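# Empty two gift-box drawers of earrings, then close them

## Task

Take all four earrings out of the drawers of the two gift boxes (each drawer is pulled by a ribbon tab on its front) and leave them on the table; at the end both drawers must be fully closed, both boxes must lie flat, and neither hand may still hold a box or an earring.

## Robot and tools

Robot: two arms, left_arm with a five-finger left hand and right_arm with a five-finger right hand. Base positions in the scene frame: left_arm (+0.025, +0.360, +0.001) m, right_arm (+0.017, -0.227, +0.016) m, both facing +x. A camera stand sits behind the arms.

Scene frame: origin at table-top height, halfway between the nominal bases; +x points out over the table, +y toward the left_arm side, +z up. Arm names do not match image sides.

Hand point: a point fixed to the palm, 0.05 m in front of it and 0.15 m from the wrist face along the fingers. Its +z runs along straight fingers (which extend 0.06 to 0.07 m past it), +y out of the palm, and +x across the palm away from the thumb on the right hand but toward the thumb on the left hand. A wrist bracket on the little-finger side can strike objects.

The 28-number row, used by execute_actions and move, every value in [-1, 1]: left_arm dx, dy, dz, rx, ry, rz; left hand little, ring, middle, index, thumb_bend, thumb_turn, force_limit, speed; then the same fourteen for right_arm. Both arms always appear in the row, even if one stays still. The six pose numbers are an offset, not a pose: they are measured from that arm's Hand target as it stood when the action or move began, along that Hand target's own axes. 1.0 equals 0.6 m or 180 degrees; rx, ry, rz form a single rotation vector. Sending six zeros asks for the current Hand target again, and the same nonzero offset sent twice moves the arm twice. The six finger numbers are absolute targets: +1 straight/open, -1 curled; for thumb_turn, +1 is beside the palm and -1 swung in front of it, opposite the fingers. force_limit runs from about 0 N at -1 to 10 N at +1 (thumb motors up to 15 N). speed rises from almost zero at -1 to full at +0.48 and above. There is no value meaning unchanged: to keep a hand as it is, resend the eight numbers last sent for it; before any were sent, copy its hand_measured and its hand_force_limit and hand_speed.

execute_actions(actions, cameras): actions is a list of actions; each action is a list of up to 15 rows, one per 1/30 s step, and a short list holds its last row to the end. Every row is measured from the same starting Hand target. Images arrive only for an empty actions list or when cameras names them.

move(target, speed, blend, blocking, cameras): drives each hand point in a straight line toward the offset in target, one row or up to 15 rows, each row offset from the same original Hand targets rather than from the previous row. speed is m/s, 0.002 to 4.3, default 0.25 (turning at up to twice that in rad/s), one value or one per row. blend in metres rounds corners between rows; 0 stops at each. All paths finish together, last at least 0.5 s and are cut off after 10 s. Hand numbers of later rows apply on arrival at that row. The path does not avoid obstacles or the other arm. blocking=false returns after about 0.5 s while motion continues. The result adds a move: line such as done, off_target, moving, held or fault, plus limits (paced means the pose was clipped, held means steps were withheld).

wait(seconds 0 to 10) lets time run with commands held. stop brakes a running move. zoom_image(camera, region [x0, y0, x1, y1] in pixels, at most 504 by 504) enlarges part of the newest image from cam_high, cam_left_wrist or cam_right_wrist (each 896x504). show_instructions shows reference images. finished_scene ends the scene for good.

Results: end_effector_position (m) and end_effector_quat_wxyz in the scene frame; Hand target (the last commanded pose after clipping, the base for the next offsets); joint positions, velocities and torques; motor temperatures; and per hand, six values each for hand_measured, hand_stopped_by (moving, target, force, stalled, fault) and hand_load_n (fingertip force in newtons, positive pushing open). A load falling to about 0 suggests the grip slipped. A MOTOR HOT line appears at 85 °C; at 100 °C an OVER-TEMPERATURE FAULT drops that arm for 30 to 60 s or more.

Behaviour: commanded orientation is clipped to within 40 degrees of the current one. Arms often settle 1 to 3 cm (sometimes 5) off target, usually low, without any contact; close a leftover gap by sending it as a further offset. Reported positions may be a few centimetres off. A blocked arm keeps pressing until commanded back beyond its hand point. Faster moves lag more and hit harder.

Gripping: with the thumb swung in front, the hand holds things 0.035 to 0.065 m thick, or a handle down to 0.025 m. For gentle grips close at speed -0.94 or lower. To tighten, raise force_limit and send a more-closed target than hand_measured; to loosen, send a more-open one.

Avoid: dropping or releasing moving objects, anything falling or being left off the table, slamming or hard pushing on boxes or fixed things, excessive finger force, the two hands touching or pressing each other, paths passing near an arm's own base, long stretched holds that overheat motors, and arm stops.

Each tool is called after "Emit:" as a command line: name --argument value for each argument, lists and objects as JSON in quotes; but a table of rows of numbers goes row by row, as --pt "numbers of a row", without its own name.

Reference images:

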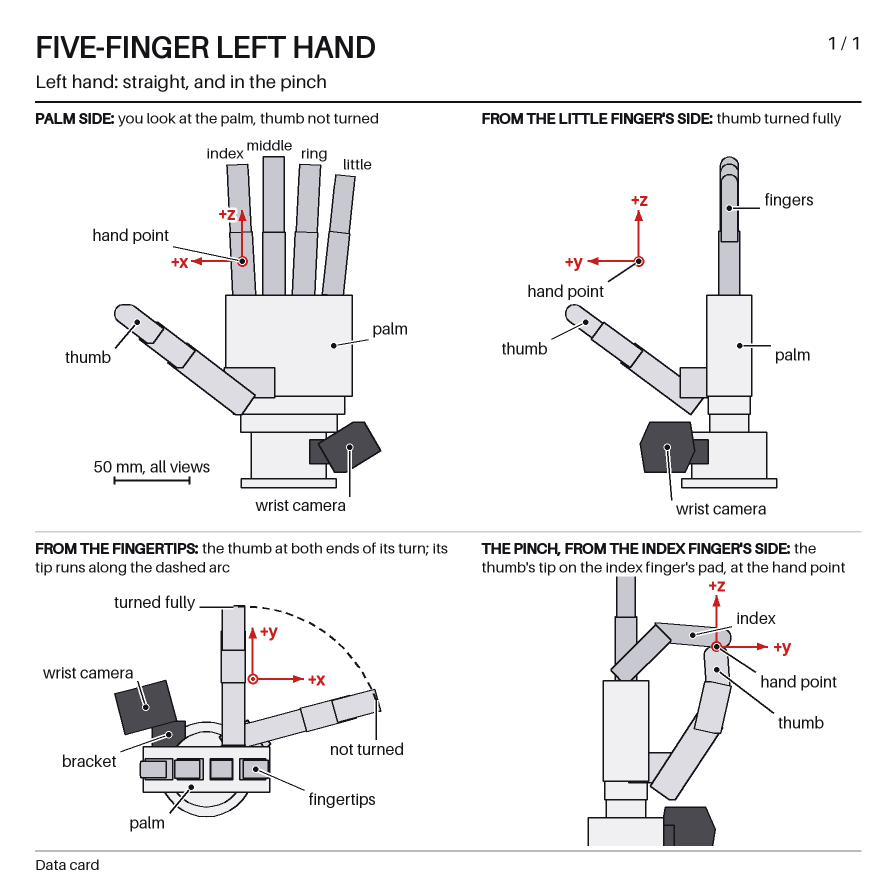

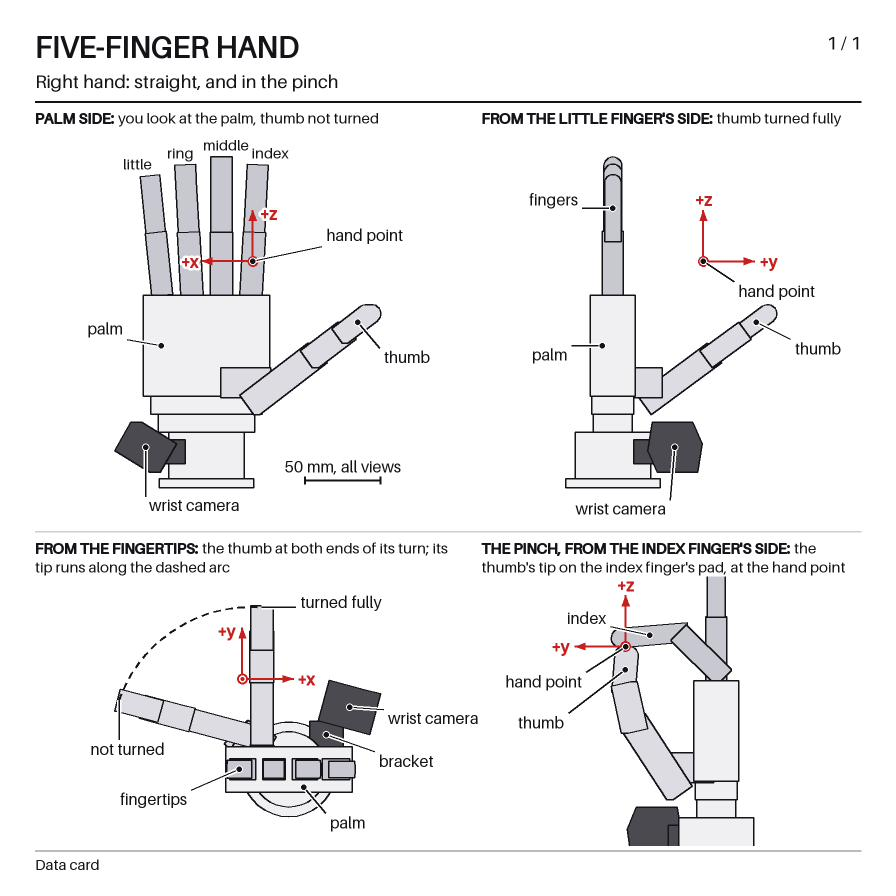

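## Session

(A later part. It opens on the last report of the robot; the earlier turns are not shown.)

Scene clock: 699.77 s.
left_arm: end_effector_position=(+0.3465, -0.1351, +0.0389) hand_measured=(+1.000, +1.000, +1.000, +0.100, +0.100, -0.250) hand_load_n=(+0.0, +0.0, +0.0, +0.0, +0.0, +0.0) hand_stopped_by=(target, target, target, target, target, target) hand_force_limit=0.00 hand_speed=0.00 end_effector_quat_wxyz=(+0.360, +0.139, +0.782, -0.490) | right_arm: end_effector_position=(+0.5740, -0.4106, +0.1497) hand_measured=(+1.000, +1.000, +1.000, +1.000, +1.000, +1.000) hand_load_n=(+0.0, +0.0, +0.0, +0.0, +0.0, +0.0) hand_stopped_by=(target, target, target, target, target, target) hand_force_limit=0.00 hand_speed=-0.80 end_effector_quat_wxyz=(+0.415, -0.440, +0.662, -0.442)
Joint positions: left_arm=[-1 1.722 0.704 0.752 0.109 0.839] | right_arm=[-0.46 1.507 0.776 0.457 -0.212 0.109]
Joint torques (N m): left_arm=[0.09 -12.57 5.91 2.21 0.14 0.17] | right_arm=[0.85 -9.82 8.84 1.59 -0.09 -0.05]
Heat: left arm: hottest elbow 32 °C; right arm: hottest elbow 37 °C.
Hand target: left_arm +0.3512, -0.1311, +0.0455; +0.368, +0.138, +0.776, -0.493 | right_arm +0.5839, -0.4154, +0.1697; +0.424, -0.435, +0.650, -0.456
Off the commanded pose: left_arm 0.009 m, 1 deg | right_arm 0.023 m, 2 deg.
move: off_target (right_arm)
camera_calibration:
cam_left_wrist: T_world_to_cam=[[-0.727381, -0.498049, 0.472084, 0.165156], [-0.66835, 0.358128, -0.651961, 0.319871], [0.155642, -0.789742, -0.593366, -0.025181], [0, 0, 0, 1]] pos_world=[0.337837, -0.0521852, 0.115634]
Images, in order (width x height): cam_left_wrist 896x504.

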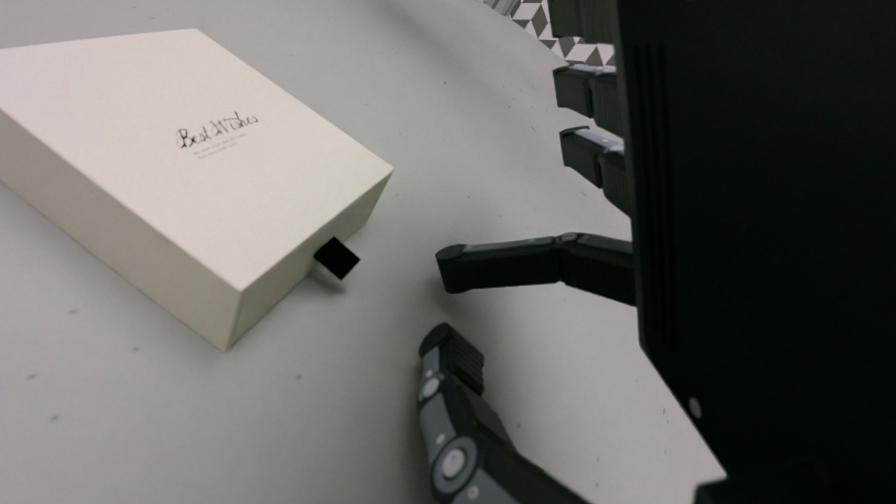

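Emit:
move --pt "0 0 0 0 0 0 1 1 1 0.1 0.1 -0.35 0 0 0 0 0 0 0 0 1 1 1 1 1 1 0 -0.8" --pt "0 0 0 0 0 0 1 1 1 -0.6 0.1 -0.35 -0.6 -0.7 0 0 0 0 0 0 1 1 1 1 1 1 0 -0.8" --speed 0.08 --cameras '["cam_left_wrist"]'

Scene clock: 710.63 s.
left_arm: end_effector_position=(+0.3465, -0.1351, +0.0389) hand_measured=(+1.000, +1.000, +1.000, -0.228, +0.100, -0.350) hand_load_n=(+0.0, +0.0, +0.0, +2.5, +0.5, +0.0) hand_stopped_by=(target, target, target, force, target, target) hand_force_limit=-0.60 hand_speed=-0.70 end_effector_quat_wxyz=(+0.360, +0.139, +0.782, -0.490) | right_arm: end_effector_position=(+0.5740, -0.4106, +0.1497) hand_measured=(+1.000, +1.000, +1.000, +1.000, +1.000, +1.000) hand_load_n=(+0.0, +0.0, +0.0, +0.0, +0.0, +0.0) hand_stopped_by=(target, target, target, target, target, target) hand_force_limit=0.00 hand_speed=-0.80 end_effector_quat_wxyz=(+0.415, -0.440, +0.662, -0.442)
Joint positions: left_arm=[-1 1.722 0.704 0.752 0.109 0.839] | right_arm=[-0.46 1.507 0.776 0.457 -0.212 0.109]
Joint torques (N m): left_arm=[0.03 -12.51 6.06 2.15 0.15 0.16] | right_arm=[0.73 -9.76 8.83 1.57 -0.09 -0.05]
Heat: left arm: hottest elbow 32 °C; right arm: hottest elbow 38 °C.
Hand target: left_arm +0.3512, -0.1311, +0.0455; +0.368, +0.138, +0.776, -0.493 | right_arm +0.5839, -0.4154, +0.1697; +0.424, -0.435, +0.650, -0.456
Off the commanded pose: left_arm 0.009 m, 1 deg | right_arm 0.023 m, 2 deg.
move: off_target (right_arm)
camera_calibration:
cam_left_wrist: T_world_to_cam=[[-0.727381, -0.498049, 0.472084, 0.165156], [-0.66835, 0.358128, -0.651961, 0.319871], [0.155642, -0.789742, -0.593366, -0.025181], [0, 0, 0, 1]] pos_world=[0.337837, -0.0521852, 0.115634]
Images, in order (width x height): cam_left_wrist 896x504.

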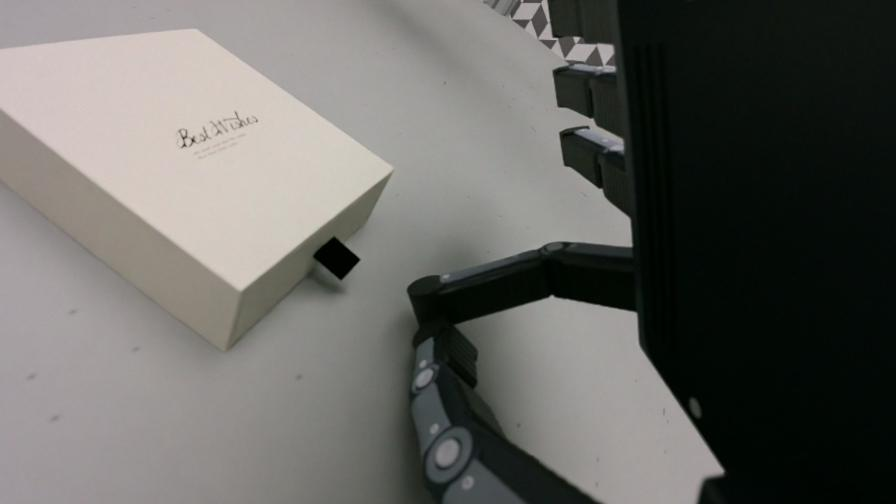

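Emit:
move --target '[-0.0238,0.0135,0.0162,0,0,0,1,1,1,0.15,0.1,-0.35,0,0,0,0,0,0,0,0,1,1,1,1,1,1,0,-0.8]' --speed 0.06 --cameras '["cam_left_wrist"]'

Scene clock: 801.87 s.
left_arm: end_effector_position=(+0.3582, -0.1274, +0.0390) hand_measured=(+1.000, +1.000, +1.000, +0.150, +0.100, -0.350) hand_load_n=(+0.0, +0.0, +0.0, +0.0, +0.5, +0.0) hand_stopped_by=(target, target, target, target, target, target) hand_force_limit=0.00 hand_speed=0.00 end_effector_quat_wxyz=(+0.360, +0.138, +0.781, -0.491) | right_arm: end_effector_position=(+0.5740, -0.4106, +0.1497) hand_measured=(+1.000, +1.000, +1.000, +1.000, +1.000, +1.000) hand_load_n=(+0.0, +0.0, +0.0, +0.0, +0.0, +0.0) hand_stopped_by=(target, target, target, target, target, target) hand_force_limit=0.00 hand_speed=-0.80 end_effector_quat_wxyz=(+0.415, -0.440, +0.662, -0.442)
Joint positions: left_arm=[-0.967 1.722 0.704 0.752 0.142 0.846] | right_arm=[-0.46 1.507 0.776 0.457 -0.212 0.109]
Joint torques (N m): left_arm=[-0.09 -11.22 9.24 1.33 0.14 0.18] | right_arm=[0.79 -9.76 8.84 1.58 -0.1 -0.05]
Heat: left arm: hottest elbow 33 °C; right arm: hottest elbow 38 °C.
Hand target: left_arm +0.3700, -0.1335, +0.0479; +0.368, +0.138, +0.776, -0.493 | right_arm +0.5839, -0.4154, +0.1697; +0.424, -0.435, +0.650, -0.456
Off the commanded pose: left_arm 0.016 m, 1 deg | right_arm 0.023 m, 2 deg.
move: off_target (left_arm, right_arm)
camera_calibration:
cam_left_wrist: T_world_to_cam=[[-0.726864, -0.497578, 0.473376, 0.177193], [-0.668941, 0.356854, -0.652053, 0.325125], [0.155521, -0.790614, -0.592235, -0.0209101], [0, 0, 0, 1]] pos_world=[0.349537, -0.044387, 0.115737]
Images, in order (width x height): cam_left_wrist 896x504.

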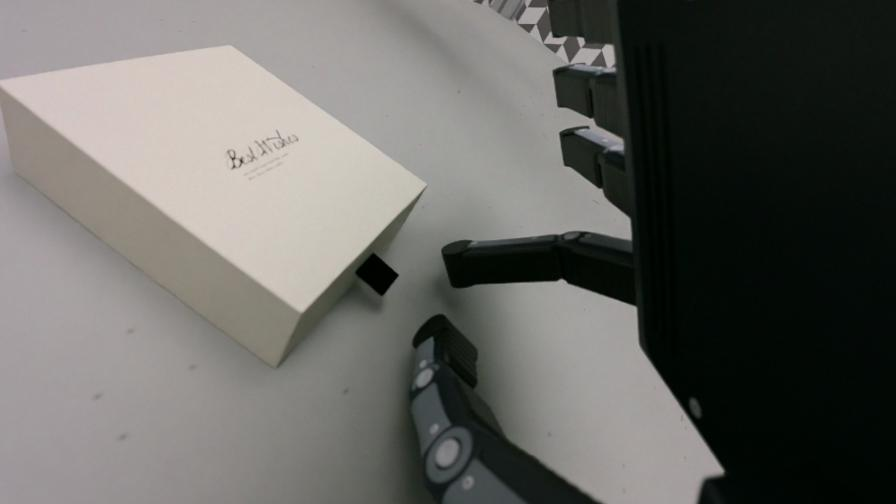

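Emit:
move --pt "-0.0197 -0.0748 -0.0272 0 0 0 1 1 1 0.15 0.1 -0.35 0 0 0 0 0 0 0 0 1 1 1 1 1 1 0 -0.8" --pt "0.0217 -0.0032 -0.0008 0 0 0 1 1 1 0.15 0.1 -0.35 0 0 0 0 0 0 0 0 1 1 1 1 1 1 0 -0.8" --speed 0.08 --blend '[0.005,0]' --cameras '["cam_left_wrist"]'

Scene clock: 829.27 s.
left_arm: end_effector_position=(+0.3506, -0.1333, +0.0392) hand_measured=(+1.000, +1.000, +1.000, +0.150, +0.100, -0.350) hand_load_n=(+0.0, +0.0, +0.0, -0.5, +0.0, +0.0) hand_stopped_by=(target, target, target, target, target, target) hand_force_limit=0.00 hand_speed=0.00 end_effector_quat_wxyz=(+0.362, +0.141, +0.780, -0.491) | right_arm: end_effector_position=(+0.5740, -0.4106, +0.1497) hand_measured=(+1.000, +1.000, +1.000, +1.000, +1.000, +1.000) hand_load_n=(+0.0, +0.0, +0.0, +0.0, +0.0, +0.0) hand_stopped_by=(target, target, target, target, target, target) hand_force_limit=0.00 hand_speed=-0.80 end_effector_quat_wxyz=(+0.415, -0.440, +0.662, -0.442)
Joint positions: left_arm=[-0.99 1.725 0.704 0.759 0.119 0.846] | right_arm=[-0.46 1.507 0.776 0.457 -0.212 0.109]
Joint torques (N m): left_arm=[0.15 -10.7 8.14 2.13 0.15 0.08] | right_arm=[0.85 -9.93 8.83 1.58 -0.1 -0.05]
Heat: left arm: hottest elbow 34 °C; right arm: hottest elbow 38 °C.
Hand target: left_arm +0.3597, -0.1359, +0.0401; +0.368, +0.138, +0.776, -0.493 | right_arm +0.5839, -0.4154, +0.1697; +0.424, -0.435, +0.650, -0.456
Off the commanded pose: left_arm 0.010 m, 1 deg | right_arm 0.023 m, 2 deg.
move: off_target (right_arm)
camera_calibration:
cam_left_wrist: T_world_to_cam=[[-0.731538, -0.495814, 0.467996, 0.170705], [-0.663234, 0.358401, -0.657015, 0.320652], [0.158027, -0.791023, -0.591025, -0.0252881], [0, 0, 0, 1]] pos_world=[0.341541, -0.0502874, 0.115838]
Images, in order (width x height): cam_left_wrist 896x504.

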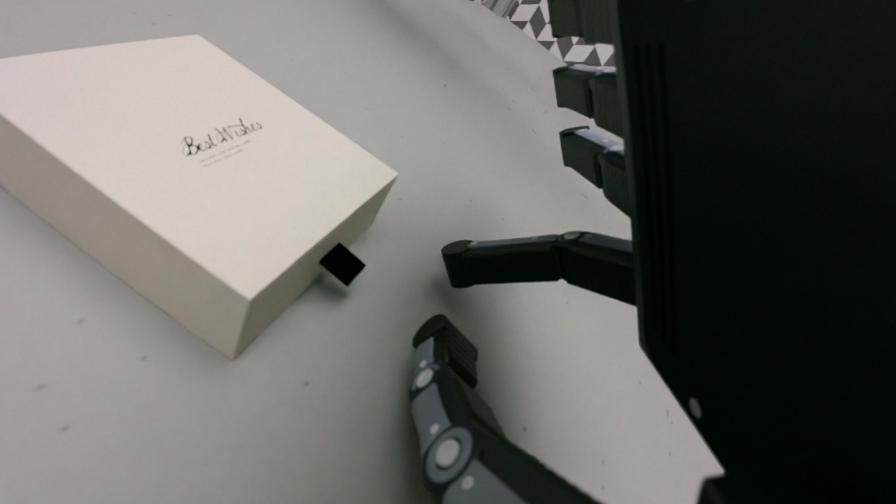

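Emit:
move --target '[-0.0095,0.04,0.0225,0,0,0,1,1,1,0.15,0.1,-0.35,0,0,0,0,0,0,0,0,1,1,1,1,1,1,0,-0.8]' --speed 0.05 --cameras '["cam_left_wrist"]'

Scene clock: 839.93 s.
left_arm: end_effector_position=(+0.3701, -0.1308, +0.0278) hand_measured=(+1.000, +1.000, +1.000, +0.150, +0.100, -0.350) hand_load_n=(+0.0, -0.5, +0.0, +0.0, +0.0, +0.0) hand_stopped_by=(target, target, target, target, target, target) hand_force_limit=0.00 hand_speed=0.00 end_effector_quat_wxyz=(+0.362, +0.139, +0.778, -0.495) | right_arm: end_effector_position=(+0.5740, -0.4106, +0.1497) hand_measured=(+1.000, +1.000, +1.000, +1.000, +1.000, +1.000) hand_load_n=(+0.0, +0.0, +0.0, +0.0, +0.0, -0.5) hand_stopped_by=(target, target, target, target, target, target) hand_force_limit=0.00 hand_speed=-0.80 end_effector_quat_wxyz=(+0.415, -0.440, +0.662, -0.442)
Joint positions: left_arm=[-0.947 1.776 0.724 0.797 0.165 0.852] | right_arm=[-0.46 1.507 0.776 0.457 -0.212 0.109]
Joint torques (N m): left_arm=[0.15 -9.99 9.11 1.94 0.11 0.14] | right_arm=[0.79 -9.82 8.84 1.59 -0.1 -0.05]
Heat: left arm: hottest elbow 34 °C; right arm: hottest elbow 38 °C.
Hand target: left_arm +0.3832, -0.1354, +0.0248; +0.368, +0.138, +0.776, -0.493 | right_arm +0.5839, -0.4154, +0.1697; +0.424, -0.435, +0.650, -0.456
Off the commanded pose: left_arm 0.014 m, 1 deg | right_arm 0.023 m, 2 deg.
move: off_target (left_arm, right_arm)
camera_calibration:
cam_left_wrist: T_world_to_cam=[[-0.731663, -0.490098, 0.473786, 0.192159], [-0.663641, 0.353354, -0.659334, 0.324681], [0.155724, -0.796834, -0.583785, -0.0331913], [0, 0, 0, 1]] pos_world=[0.361236, -0.0469985, 0.103655]
Images, in order (width x height): cam_left_wrist 896x504.

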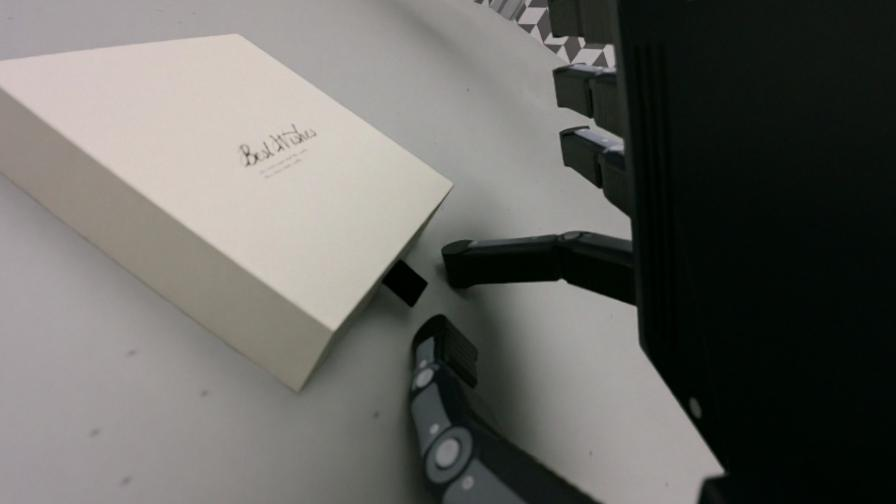

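Emit:
move --target '[-0.0108,0.0072,0.0117,0,0,0,1,1,1,0.15,0.1,-0.35,0,0,0,0,0,0,0,0,1,1,1,1,1,1,0,-0.8]' --speed 0.05 --cameras '["cam_left_wrist"]'

Scene clock: 864.80 s.
left_arm: end_effector_position=(+0.3798, -0.1341, +0.0283) hand_measured=(+1.000, +1.000, +1.000, +0.150, +0.100, -0.350) hand_load_n=(+0.0, +0.0, +0.0, -0.5, +0.0, +0.0) hand_stopped_by=(target, target, target, target, target, target) hand_force_limit=0.00 hand_speed=0.00 end_effector_quat_wxyz=(+0.364, +0.139, +0.776, -0.497) | right_arm: end_effector_position=(+0.5740, -0.4106, +0.1497) hand_measured=(+1.000, +1.000, +1.000, +1.000, +1.000, +1.000) hand_load_n=(+0.0, +0.0, +0.0, +0.0, +0.0, +0.0) hand_stopped_by=(target, target, target, target, target, target) hand_force_limit=0.00 hand_speed=-0.80 end_effector_quat_wxyz=(+0.415, -0.440, +0.662, -0.442)
Joint positions: left_arm=[-0.933 1.791 0.745 0.797 0.179 0.855] | right_arm=[-0.46 1.507 0.776 0.457 -0.212 0.109]
Joint torques (N m): left_arm=[0.21 -10.34 9.39 1.46 0.11 0.15] | right_arm=[0.73 -9.88 8.85 1.58 -0.11 -0.06]
Heat: left arm: hottest elbow 34 °C; right arm: hottest elbow 38 °C.
Hand target: left_arm +0.3934, -0.1384, +0.0250; +0.368, +0.138, +0.776, -0.493 | right_arm +0.5839, -0.4154, +0.1697; +0.424, -0.435, +0.650, -0.456
Off the commanded pose: left_arm 0.015 m, 1 deg | right_arm 0.023 m, 2 deg.
move: off_target (left_arm, right_arm)
camera_calibration:
cam_left_wrist: T_world_to_cam=[[-0.733302, -0.487503, 0.47393, 0.198453], [-0.661323, 0.349578, -0.663662, 0.331357], [0.157861, -0.800085, -0.578743, -0.0385161], [0, 0, 0, 1]] pos_world=[0.37074, -0.0499049, 0.103565]
Images, in order (width x height): cam_left_wrist 896x504.

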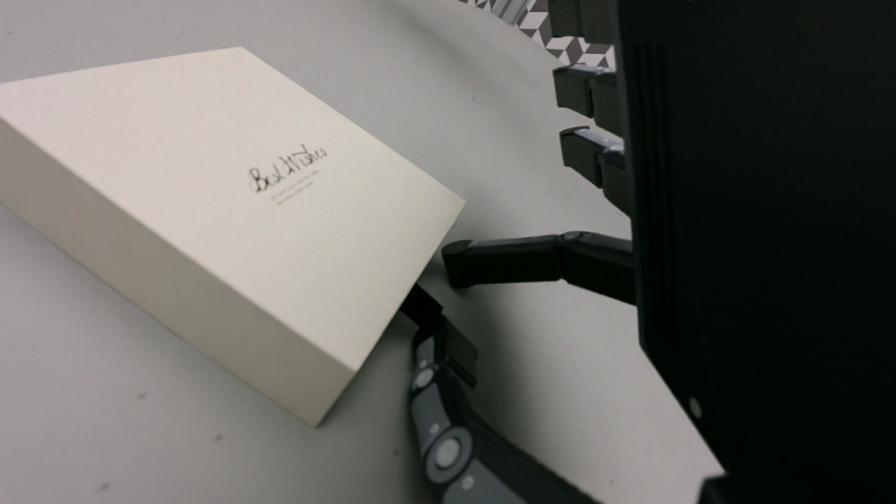

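Emit:
move --target '[0,0,0,0,0,0,1,1,1,-0.5,0.1,-0.35,-0.2,-0.9,0,0,0,0,0,0,1,1,1,1,1,1,0,-0.8]' --speed 0.05 --cameras '["cam_left_wrist"]'

Scene clock: 873.17 s.
left_arm: end_effector_position=(+0.3805, -0.1347, +0.0274) hand_measured=(+1.000, +1.000, +1.000, -0.238, +0.100, -0.350) hand_load_n=(+0.0, +0.0, +0.0, +8.5, +1.0, +0.0) hand_stopped_by=(target, target, target, force, target, target) hand_force_limit=-0.20 hand_speed=-0.90 end_effector_quat_wxyz=(+0.364, +0.140, +0.776, -0.496) | right_arm: end_effector_position=(+0.5740, -0.4106, +0.1497) hand_measured=(+1.000, +1.000, +1.000, +1.000, +1.000, +1.000) hand_load_n=(+0.0, +0.0, +0.0, +0.0, +0.0, +0.0) hand_stopped_by=(target, target, target, target, target, target) hand_force_limit=0.00 hand_speed=-0.80 end_effector_quat_wxyz=(+0.415, -0.440, +0.662, -0.442)
Joint positions: left_arm=[-0.933 1.795 0.748 0.797 0.179 0.856] | right_arm=[-0.46 1.507 0.776 0.457 -0.212 0.109]
Joint torques (N m): left_arm=[0.03 -11.05 9.06 1.44 0.12 0.17] | right_arm=[0.85 -9.88 8.83 1.58 -0.1 -0.05]
Heat: left arm: hottest elbow 34 °C; right arm: hottest elbow 38 °C.
Hand target: left_arm +0.3933, -0.1383, +0.0247; +0.368, +0.138, +0.776, -0.493 | right_arm +0.5839, -0.4154, +0.1697; +0.424, -0.435, +0.650, -0.456
Off the commanded pose: left_arm 0.014 m, 1 deg | right_arm 0.023 m, 2 deg.
move: off_target (left_arm, right_arm)
camera_calibration:
cam_left_wrist: T_world_to_cam=[[-0.733878, -0.487829, 0.4727, 0.199283], [-0.660635, 0.350646, -0.663784, 0.331409], [0.158063, -0.799419, -0.579608, -0.0395442], [0, 0, 0, 1]] pos_world=[0.371441, -0.0506036, 0.102863]
Images, in order (width x height): cam_left_wrist 896x504.

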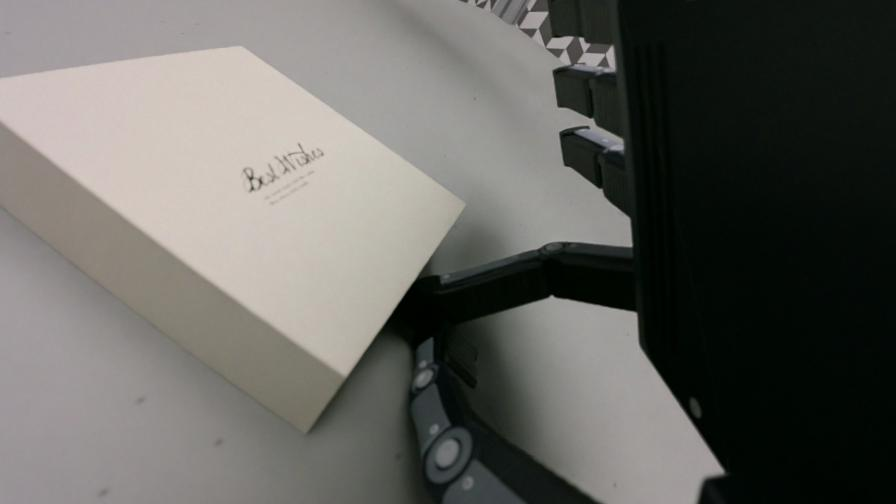

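Emit:
zoom_image --camera "cam_left_wrist" --region '[360, 240, 500, 400]'

Scaled by 3.150 from the camera's 896x504 image, which has a finer 1280x720 frame.

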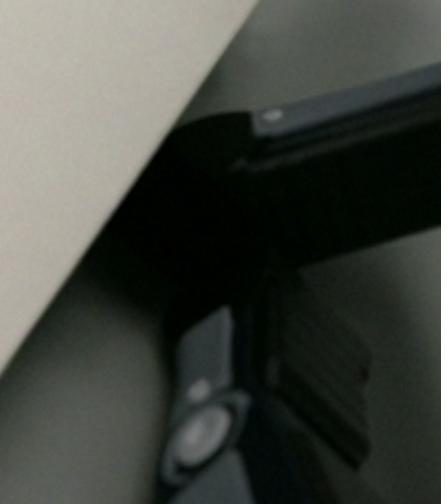

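Emit:
move --target '[0.0353,-0.0387,-0.0202,0,0,0,1,1,1,-0.5,0.1,-0.35,-0.2,-0.9,0,0,0,0,0,0,1,1,1,1,1,1,0,-0.8]' --speed 0.05 --cameras '["cam_left_wrist"]'

Scene clock: 887.20 s.
left_arm: end_effector_position=(+0.3680, -0.1413, +0.0277) hand_measured=(+1.000, +1.000, +1.000, -0.238, +0.100, -0.350) hand_load_n=(+0.0, +0.0, +0.0, +9.0, +1.0, +0.0) hand_stopped_by=(target, target, target, force, target, target) hand_force_limit=-0.20 hand_speed=-0.90 end_effector_quat_wxyz=(+0.372, +0.138, +0.777, -0.489) | right_arm: end_effector_position=(+0.5740, -0.4106, +0.1497) hand_measured=(+1.000, +1.000, +1.000, +1.000, +1.000, +1.000) hand_load_n=(+0.0, -0.5, +0.0, +0.0, +0.0, +0.0) hand_stopped_by=(target, target, target, target, target, target) hand_force_limit=0.00 hand_speed=-0.80 end_effector_quat_wxyz=(+0.415, -0.440, +0.662, -0.442)
Joint positions: left_arm=[-0.975 1.791 0.743 0.797 0.119 0.856] | right_arm=[-0.46 1.507 0.776 0.457 -0.212 0.109]
Joint torques (N m): left_arm=[-1.61 -12.75 5.42 1.88 -0.09 -0.06] | right_arm=[0.79 -9.82 8.84 1.58 -0.1 -0.05]
Heat: left arm: hottest elbow 35 °C; right arm: hottest elbow 38 °C.
Hand target: left_arm +0.3600, -0.1422, +0.0283; +0.368, +0.138, +0.776, -0.493 | right_arm +0.5839, -0.4154, +0.1697; +0.424, -0.435, +0.650, -0.456
Off the commanded pose: left_arm 0.008 m, 1 deg | right_arm 0.023 m, 2 deg.
move: off_target (right_arm)
camera_calibration:
cam_left_wrist: T_world_to_cam=[[-0.731524, -0.503588, 0.459644, 0.184054], [-0.658361, 0.346414, -0.66825, 0.324345], [0.177296, -0.791452, -0.584953, -0.0485438], [0, 0, 0, 1]] pos_world=[0.356782, -0.0580905, 0.103748]
Images, in order (width x height): cam_left_wrist 896x504.

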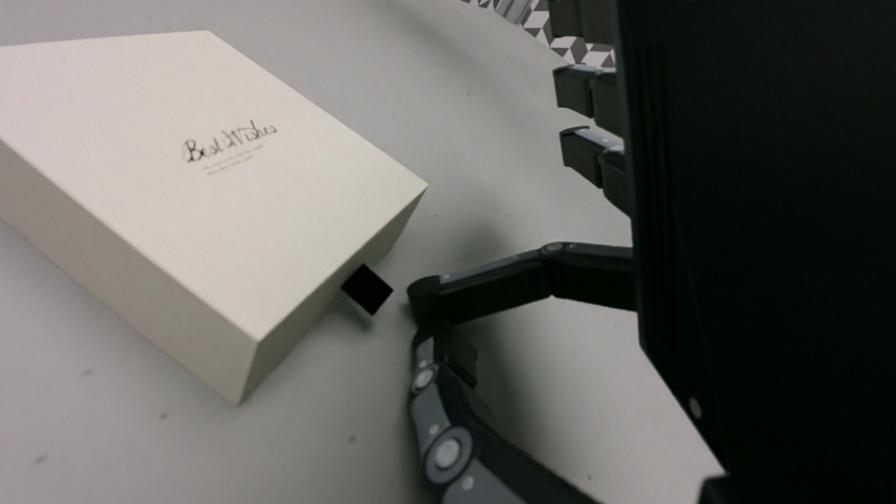

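Emit:
move --pt "-0.0267 -0.0422 -0.0248 0 0 0 1 1 1 0.15 0.1 -0.35 0 0 0 0 0 0 0 0 1 1 1 1 1 1 0 -0.8" --pt "-0.0102 -0.0052 -0.0092 0 0 0 1 1 1 0.15 0.1 -0.35 0 0 0 0 0 0 0 0 1 1 1 1 1 1 0 -0.8" --speed 0.08 --cameras '["cam_left_wrist"]'

Scene clock: 928.93 s.
left_arm: end_effector_position=(+0.3571, -0.1421, +0.0436) hand_measured=(+1.000, +1.000, +1.000, +0.150, +0.100, -0.350) hand_load_n=(+0.0, +0.0, +0.0, +0.0, +0.0, +0.0) hand_stopped_by=(target, target, target, target, target, target) hand_force_limit=0.00 hand_speed=0.00 end_effector_quat_wxyz=(+0.369, +0.142, +0.774, -0.495) | right_arm: end_effector_position=(+0.5740, -0.4106, +0.1497) hand_measured=(+1.000, +1.000, +1.000, +1.000, +1.000, +1.000) hand_load_n=(+0.0, +0.0, +0.0, +0.0, +0.0, -0.5) hand_stopped_by=(target, target, target, target, target, target) hand_force_limit=0.00 hand_speed=-0.80 end_effector_quat_wxyz=(+0.415, -0.440, +0.662, -0.442)
Joint positions: left_arm=[-0.99 1.74 0.728 0.77 0.118 0.851] | right_arm=[-0.46 1.507 0.776 0.457 -0.212 0.109]
Joint torques (N m): left_arm=[0.09 -10.99 6.27 2.28 0.14 0.06] | right_arm=[0.79 -9.76 8.83 1.58 -0.1 -0.05]
Heat: left arm: hottest elbow 34 °C; right arm: hottest elbow 38 °C.
Hand target: left_arm +0.3600, -0.1379, +0.0361; +0.368, +0.138, +0.776, -0.493 | right_arm +0.5839, -0.4154, +0.1697; +0.424, -0.435, +0.650, -0.456
Off the commanded pose: left_arm 0.009 m, 1 deg | right_arm 0.023 m, 2 deg.
move: off_target (right_arm)
camera_calibration:
cam_left_wrist: T_world_to_cam=[[-0.737947, -0.490114, 0.463921, 0.172392], [-0.653822, 0.348924, -0.671393, 0.326827], [0.167186, -0.798774, -0.577935, -0.0356254], [0, 0, 0, 1]] pos_world=[0.346859, -0.0580028, 0.118864]
Images, in order (width x height): cam_left_wrist 896x504.

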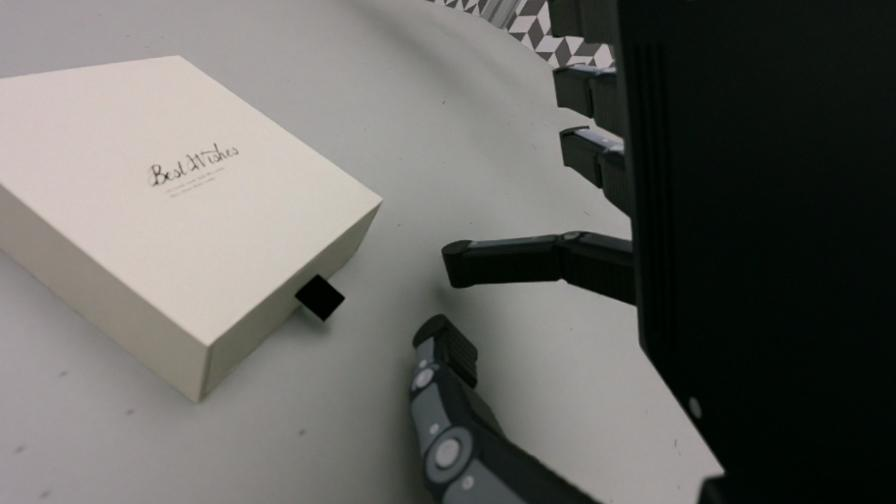

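Emit:
move --target '[-0.0023,0.0658,0.0125,0,0,0,1,1,1,0.15,0.1,-0.35,0,0,0,0,0,0,0,0,1,1,1,1,1,1,0,-0.8]' --speed 0.05 --cameras '["cam_left_wrist"]'

Scene clock: 938.50 s.
left_arm: end_effector_position=(+0.3783, -0.1324, +0.0268) hand_measured=(+1.000, +1.000, +1.000, +0.150, +0.100, -0.350) hand_load_n=(+0.0, +0.0, +0.0, +0.5, -1.5, +0.0) hand_stopped_by=(target, target, target, target, target, target) hand_force_limit=0.00 hand_speed=0.00 end_effector_quat_wxyz=(+0.369, +0.141, +0.767, -0.506) | right_arm: end_effector_position=(+0.5740, -0.4106, +0.1497) hand_measured=(+1.000, +1.000, +1.000, +1.000, +1.000, +1.000) hand_load_n=(+0.0, +0.0, +0.0, +0.0, +0.0, +0.0) hand_stopped_by=(target, target, target, target, target, target) hand_force_limit=0.00 hand_speed=-0.80 end_effector_quat_wxyz=(+0.415, -0.440, +0.662, -0.442)
Joint positions: left_arm=[-0.93 1.806 0.728 0.855 0.187 0.854] | right_arm=[-0.46 1.507 0.776 0.457 -0.212 0.109]
Joint torques (N m): left_arm=[0.32 -9.7 6.68 1.66 0.05 0.18] | right_arm=[0.85 -9.93 8.84 1.58 -0.1 -0.05]
Heat: left arm: hottest elbow 33 °C; right arm: hottest elbow 38 °C.
Hand target: left_arm +0.3870, -0.1255, +0.0091; +0.368, +0.138, +0.776, -0.493 | right_arm +0.5839, -0.4154, +0.1697; +0.424, -0.435, +0.650, -0.456
Off the commanded pose: left_arm 0.021 m, 2 deg | right_arm 0.023 m, 2 deg.
move: off_target (left_arm, right_arm)
camera_calibration:
cam_left_wrist: T_world_to_cam=[[-0.74251, -0.472396, 0.474891, 0.20437], [-0.650186, 0.337832, -0.680535, 0.323499], [0.161049, -0.814071, -0.557989, -0.0413805], [0, 0, 0, 1]] pos_world=[0.368745, -0.0464314, 0.100009]
Images, in order (width x height): cam_left_wrist 896x504.

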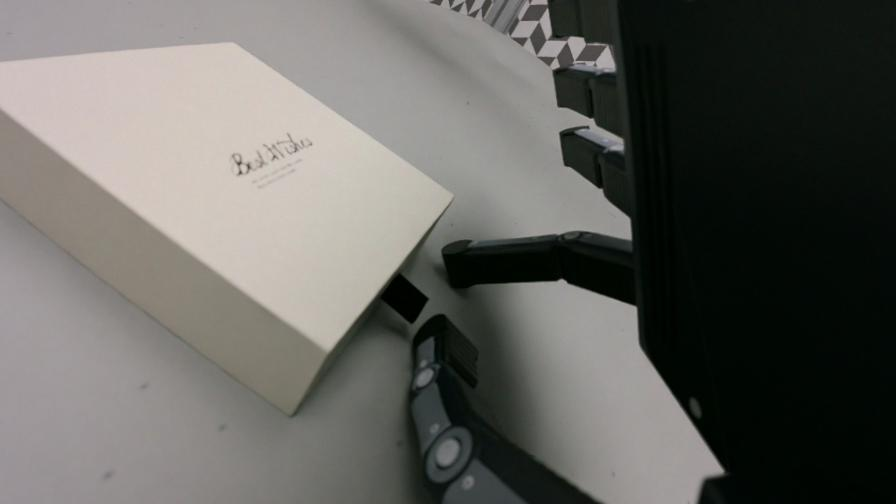

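Emit:
move --target '[-0.0052,0.0083,-0.008,0,0,0,1,1,1,0.15,0.1,-0.35,0,0,0,0,0,0,0,0,1,1,1,1,1,1,0,-0.8]' --speed 0.05 --cameras '["cam_left_wrist"]'

Scene clock: 977.10 s.
left_arm: end_effector_position=(+0.3838, -0.1284, +0.0269) hand_measured=(+1.000, +1.000, +1.000, +0.150, +0.100, -0.350) hand_load_n=(+0.0, +0.0, +0.0, +0.5, -1.5, +0.0) hand_stopped_by=(target, target, target, target, target, target) hand_force_limit=0.00 hand_speed=0.00 end_effector_quat_wxyz=(+0.369, +0.140, +0.767, -0.506) | right_arm: end_effector_position=(+0.5740, -0.4106, +0.1497) hand_measured=(+1.000, +1.000, +1.000, +1.000, +1.000, +1.000) hand_load_n=(+0.0, +0.0, +0.0, +0.0, +0.0, +0.0) hand_stopped_by=(target, target, target, target, target, target) hand_force_limit=0.00 hand_speed=-0.80 end_effector_quat_wxyz=(+0.415, -0.440, +0.662, -0.442)
Joint positions: left_arm=[-0.915 1.806 0.728 0.856 0.202 0.857] | right_arm=[-0.46 1.507 0.776 0.457 -0.212 0.109]
Joint torques (N m): left_arm=[0.44 -10.11 5.86 1.81 0.01 0.19] | right_arm=[0.73 -9.82 8.84 1.58 -0.1 -0.04]
Heat: left arm: hottest elbow 33 °C; right arm: hottest elbow 38 °C.
Hand target: left_arm +0.3899, -0.1185, +0.0090; +0.368, +0.138, +0.776, -0.493 | right_arm +0.5839, -0.4154, +0.1697; +0.424, -0.435, +0.650, -0.456
Off the commanded pose: left_arm 0.021 m, 2 deg | right_arm 0.023 m, 2 deg.
move: off_target (left_arm, right_arm)
camera_calibration:
cam_left_wrist: T_world_to_cam=[[-0.742471, -0.47227, 0.475077, 0.21024], [-0.650106, 0.336961, -0.681043, 0.325644], [0.161554, -0.814505, -0.55721, -0.0392792], [0, 0, 0, 1]] pos_world=[0.374146, -0.0424323, 0.100011]
Images, in order (width x height): cam_left_wrist 896x504.

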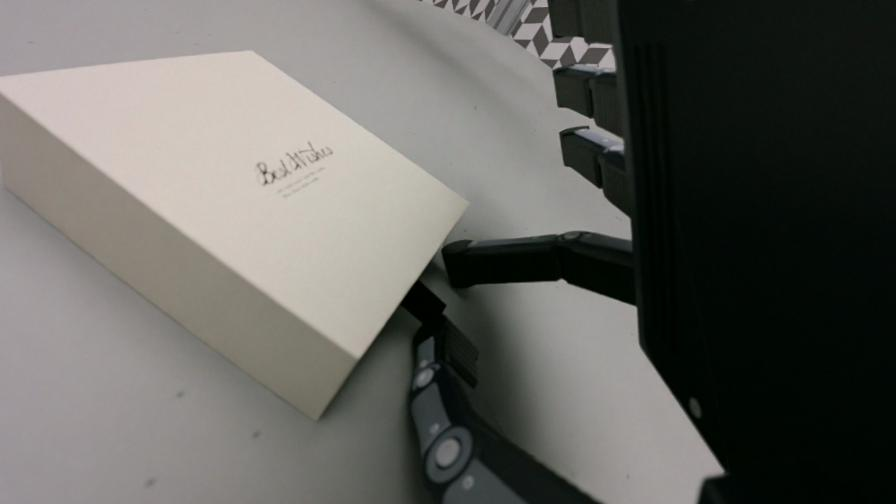

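Emit:
move --target '[0,0,0,0,0,0,1,1,1,0.0,0.1,-0.35,-0.6,-0.9,0,0,0,0,0,0,1,1,1,1,1,1,0,-0.8]' --speed 0.05 --cameras '["cam_left_wrist"]'

Emit:
zoom_image --camera "cam_left_wrist" --region '[360, 230, 500, 370]'

Scene clock: 1023.37 s.
left_arm: end_effector_position=(+0.3850, -0.1280, +0.0275) hand_measured=(+1.000, +1.000, +1.000, +0.000, +0.100, -0.350) hand_load_n=(+0.0, +0.0, -0.5, +1.0, +0.5, +0.0) hand_stopped_by=(target, target, target, target, target, target) hand_force_limit=-0.60 hand_speed=-0.90 end_effector_quat_wxyz=(+0.372, +0.142, +0.766, -0.505) | right_arm: end_effector_position=(+0.5740, -0.4106, +0.1497) hand_measured=(+1.000, +1.000, +1.000, +1.000, +1.000, +1.000) hand_load_n=(+0.0, +0.0, +0.0, +0.0, +0.0, -0.5) hand_stopped_by=(target, target, target, target, target, target) hand_force_limit=0.00 hand_speed=-0.80 end_effector_quat_wxyz=(+0.415, -0.440, +0.662, -0.442)
Joint positions: left_arm=[-0.913 1.806 0.728 0.859 0.202 0.862] | right_arm=[-0.46 1.507 0.776 0.457 -0.212 0.109]
Joint torques (N m): left_arm=[0.38 -10.34 5.78 1.77 0.03 0.16] | right_arm=[0.85 -9.82 8.84 1.57 -0.1 -0.05]
Heat: left arm: hottest elbow 33 °C; right arm: hottest elbow 38 °C.
Hand target: left_arm +0.3899, -0.1185, +0.0089; +0.368, +0.138, +0.776, -0.493 | right_arm +0.5839, -0.4154, +0.1697; +0.424, -0.435, +0.650, -0.456
Off the commanded pose: left_arm 0.021 m, 2 deg | right_arm 0.023 m, 2 deg.
move: off_target (left_arm, right_arm)
camera_calibration:
cam_left_wrist: T_world_to_cam=[[-0.744787, -0.472752, 0.470953, 0.212006], [-0.646577, 0.336733, -0.684507, 0.325458], [0.165017, -0.81432, -0.556465, -0.0401146], [0, 0, 0, 1]] pos_world=[0.374953, -0.042032, 0.100611]
Images, in order (width x height): cam_left_wrist 896x504.

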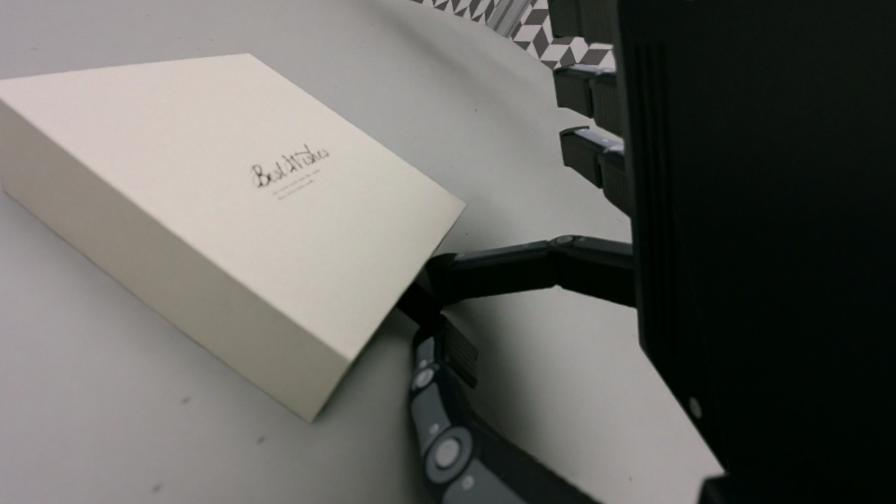

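Scaled by 3.600 from the camera's 896x504 image, which has a finer 1280x720 frame.

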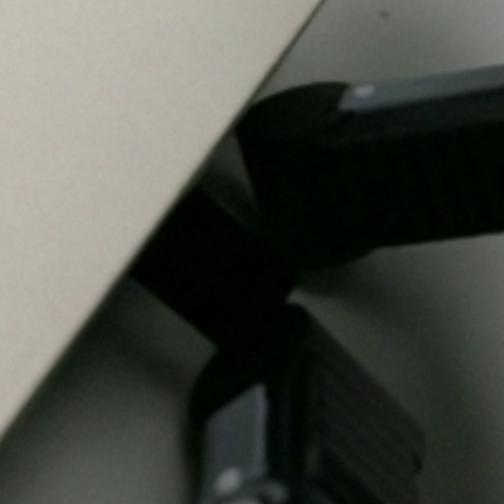

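Emit:
move --pt "0 0 0 0 0 0 1 1 1 0.15 0.1 -0.35 -0.5 0 0 0 0 0 0 0 1 1 1 1 1 1 0 -0.8" --pt "-0.0097 0.0092 0.0029 0 0 0 1 1 1 0.15 0.1 -0.35 -0.5 0 0 0 0 0 0 0 1 1 1 1 1 1 0 -0.8" --speed 0.05 --cameras '["cam_left_wrist"]'

Emit:
zoom_image --camera "cam_left_wrist" --region '[360, 230, 500, 370]'

Scene clock: 1052.37 s.
left_arm: end_effector_position=(+0.3893, -0.1244, +0.0267) hand_measured=(+1.000, +1.000, +1.000, +0.150, +0.100, -0.350) hand_load_n=(+0.0, +0.0, +0.0, +0.5, -2.0, +0.0) hand_stopped_by=(target, target, target, target, target, target) hand_force_limit=-0.50 hand_speed=0.00 end_effector_quat_wxyz=(+0.370, +0.141, +0.766, -0.506) | right_arm: end_effector_position=(+0.5740, -0.4106, +0.1497) hand_measured=(+1.000, +1.000, +1.000, +1.000, +1.000, +1.000) hand_load_n=(+0.0, +0.0, +0.0, -0.5, +0.0, +0.0) hand_stopped_by=(target, target, target, target, target, target) hand_force_limit=0.00 hand_speed=-0.80 end_effector_quat_wxyz=(+0.415, -0.440, +0.662, -0.442)
Joint positions: left_arm=[-0.898 1.808 0.728 0.859 0.22 0.862] | right_arm=[-0.46 1.507 0.776 0.457 -0.212 0.109]
Joint torques (N m): left_arm=[0.03 -9.41 6.68 1.59 -0.02 0.21] | right_arm=[0.79 -9.88 8.83 1.57 -0.1 -0.05]
Heat: left arm: hottest elbow 33 °C; right arm: hottest elbow 39 °C.
Hand target: left_arm +0.3979, -0.1165, +0.0090; +0.368, +0.138, +0.776, -0.493 | right_arm +0.5839, -0.4154, +0.1697; +0.424, -0.435, +0.650, -0.456
Off the commanded pose: left_arm 0.021 m, 2 deg | right_arm 0.023 m, 2 deg.
move: off_target (left_arm, right_arm)
camera_calibration:
cam_left_wrist: T_world_to_cam=[[-0.744153, -0.470548, 0.474152, 0.21715], [-0.64827, 0.337424, -0.682562, 0.327176], [0.161188, -0.815309, -0.556138, -0.0369383], [0, 0, 0, 1]] pos_world=[0.379645, -0.0383336, 0.0998126]
Images, in order (width x height): cam_left_wrist 896x504.

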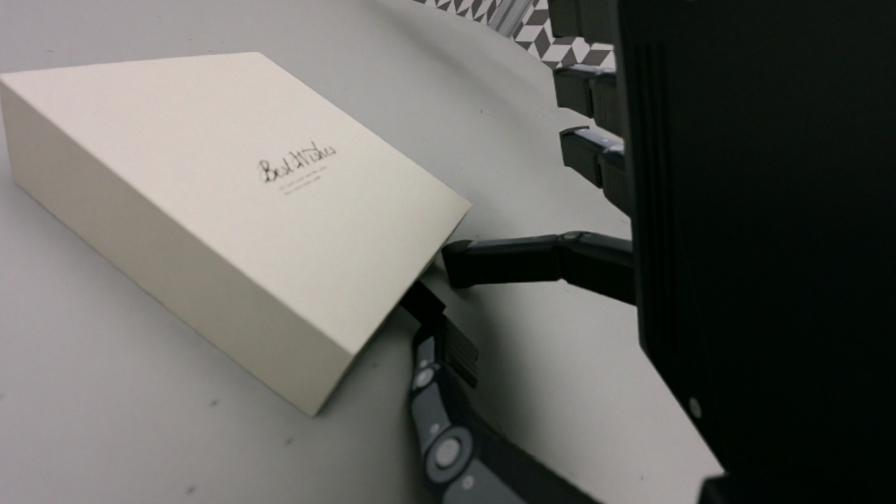

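Scaled by 3.600 from the camera's 896x504 image, which has a finer 1280x720 frame.

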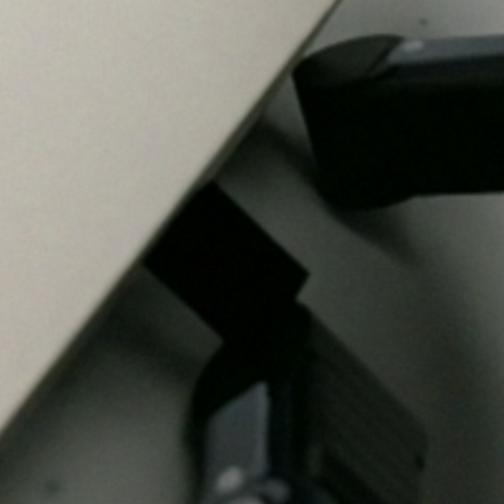

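Emit:
move --pt "0.0107 -0.0165 -0.0058 0 0 0 1 1 1 0.15 0.1 -0.35 -0.5 0 0 0 0 0 0 0 1 1 1 1 1 1 0 -0.8" --pt "0.0107 -0.0132 -0.0155 0 0 0 1 1 1 0.15 0.1 -0.35 -0.5 0 0 0 0 0 0 0 1 1 1 1 1 1 0 -0.8" --speed 0.05 --cameras '["cam_left_wrist"]'

Emit:
zoom_image --camera "cam_left_wrist" --region '[360, 230, 500, 370]'

Scene clock: 1083.23 s.
left_arm: end_effector_position=(+0.3910, -0.1217, +0.0262) hand_measured=(+1.000, +1.000, +1.000, +0.150, +0.100, -0.350) hand_load_n=(+0.0, +0.0, +0.0, +0.5, -2.0, -0.5) hand_stopped_by=(target, target, target, target, target, target) hand_force_limit=-0.50 hand_speed=0.00 end_effector_quat_wxyz=(+0.375, +0.137, +0.767, -0.503) | right_arm: end_effector_position=(+0.5740, -0.4106, +0.1497) hand_measured=(+1.000, +1.000, +1.000, +1.000, +1.000, +1.000) hand_load_n=(+0.0, +0.0, +0.0, +0.0, +0.0, -0.5) hand_stopped_by=(target, target, target, target, target, target) hand_force_limit=0.00 hand_speed=-0.80 end_effector_quat_wxyz=(+0.415, -0.440, +0.662, -0.442)
Joint positions: left_arm=[-0.899 1.808 0.724 0.864 0.204 0.863] | right_arm=[-0.46 1.507 0.776 0.457 -0.212 0.109]
Joint torques (N m): left_arm=[-1.08 -11.75 4.33 1.48 -0.08 0.14] | right_arm=[0.79 -9.93 8.84 1.58 -0.1 -0.05]
Heat: left arm: hottest elbow 33 °C; right arm: hottest elbow 39 °C.
Hand target: left_arm +0.3847, -0.1130, +0.0118; +0.368, +0.138, +0.776, -0.493 | right_arm +0.5839, -0.4154, +0.1697; +0.424, -0.435, +0.650, -0.456
Off the commanded pose: left_arm 0.018 m, 2 deg | right_arm 0.023 m, 2 deg.
move: off_target (left_arm, right_arm)
camera_calibration:
cam_left_wrist: T_world_to_cam=[[-0.73909, -0.482511, 0.470031, 0.216627], [-0.650251, 0.328907, -0.684832, 0.326847], [0.175842, -0.81179, -0.556845, -0.0405918], [0, 0, 0, 1]] pos_world=[0.379777, -0.0359292, 0.0994101]
Images, in order (width x height): cam_left_wrist 896x504.

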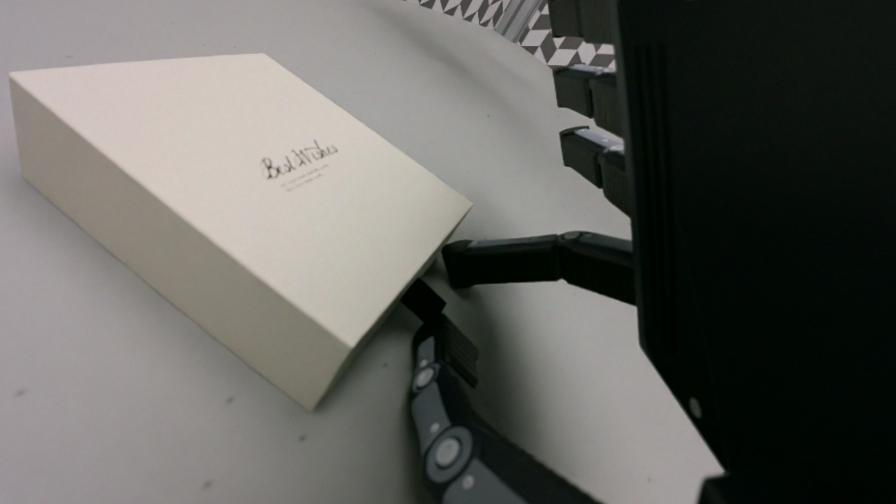

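Scaled by 3.600 from the camera's 896x504 image, which has a finer 1280x720 frame.

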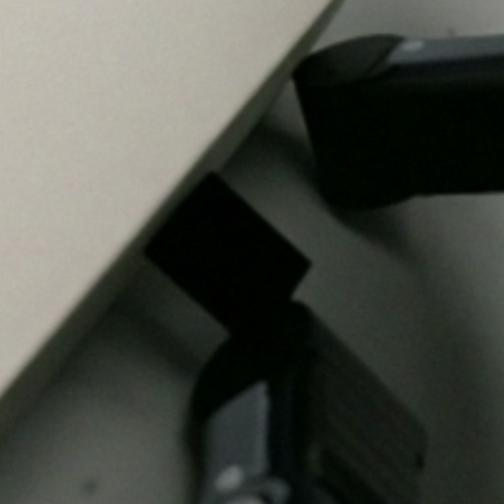

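Emit:
move --pt "-0.0292 -0.0583 -0.0173 0 0 0 1 1 1 0.15 0.1 -0.35 -0.5 0 0 0 0 0 0 0 1 1 1 1 1 1 0 -0.8" --pt "-0.0235 -0.0285 -0.0058 0 0 0 1 1 1 0.15 0.1 -0.35 -0.5 0 0 0 0 0 0 0 1 1 1 1 1 1 0 -0.8" --speed 0.06 --cameras '["cam_left_wrist"]'

Emit:
zoom_image --camera "cam_left_wrist" --region '[320, 210, 500, 370]'

Scene clock: 1097.63 s.
left_arm: end_effector_position=(+0.3772, -0.1181, +0.0383) hand_measured=(+1.000, +1.000, +1.000, +0.150, +0.100, -0.350) hand_load_n=(+0.0, +0.0, +0.0, +0.0, +0.0, +0.5) hand_stopped_by=(target, target, target, target, target, target) hand_force_limit=-0.50 hand_speed=0.00 end_effector_quat_wxyz=(+0.365, +0.140, +0.777, -0.494) | right_arm: end_effector_position=(+0.5740, -0.4106, +0.1497) hand_measured=(+1.000, +1.000, +1.000, +1.000, +1.000, +1.000) hand_load_n=(-0.5, +0.0, +0.0, -0.5, +0.0, +0.0) hand_stopped_by=(target, target, target, target, target, target) hand_force_limit=0.00 hand_speed=-0.80 end_effector_quat_wxyz=(+0.415, -0.440, +0.662, -0.442)
Joint positions: left_arm=[-0.918 1.737 0.708 0.777 0.19 0.864] | right_arm=[-0.46 1.507 0.776 0.457 -0.212 0.109]
Joint torques (N m): left_arm=[-0.03 -10.7 7.02 2.1 0.17 0.13] | right_arm=[0.73 -9.82 8.84 1.58 -0.1 -0.05]
Heat: left arm: hottest elbow 32 °C; right arm: hottest elbow 39 °C.
Hand target: left_arm +0.3831, -0.1162, +0.0343; +0.368, +0.138, +0.776, -0.493 | right_arm +0.5839, -0.4154, +0.1697; +0.424, -0.435, +0.650, -0.456
Off the commanded pose: left_arm 0.008 m, 0 deg | right_arm 0.023 m, 2 deg.
move: off_target (right_arm)
camera_calibration:
cam_left_wrist: T_world_to_cam=[[-0.733658, -0.491638, 0.469082, 0.199388], [-0.660029, 0.351436, -0.663969, 0.330543], [0.16158, -0.796734, -0.582329, -0.020409], [0, 0, 0, 1]] pos_world=[0.367748, -0.0343987, 0.114056]
Images, in order (width x height): cam_left_wrist 896x504.

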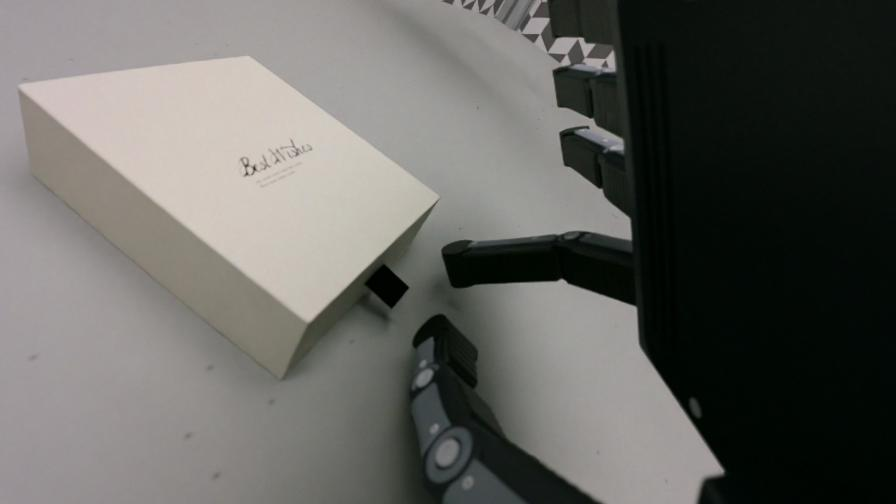

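Scaled by 2.800 from the camera's 896x504 image, which has a finer 1280x720 frame.

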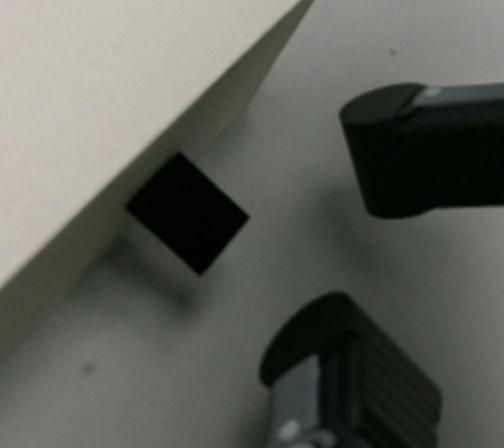

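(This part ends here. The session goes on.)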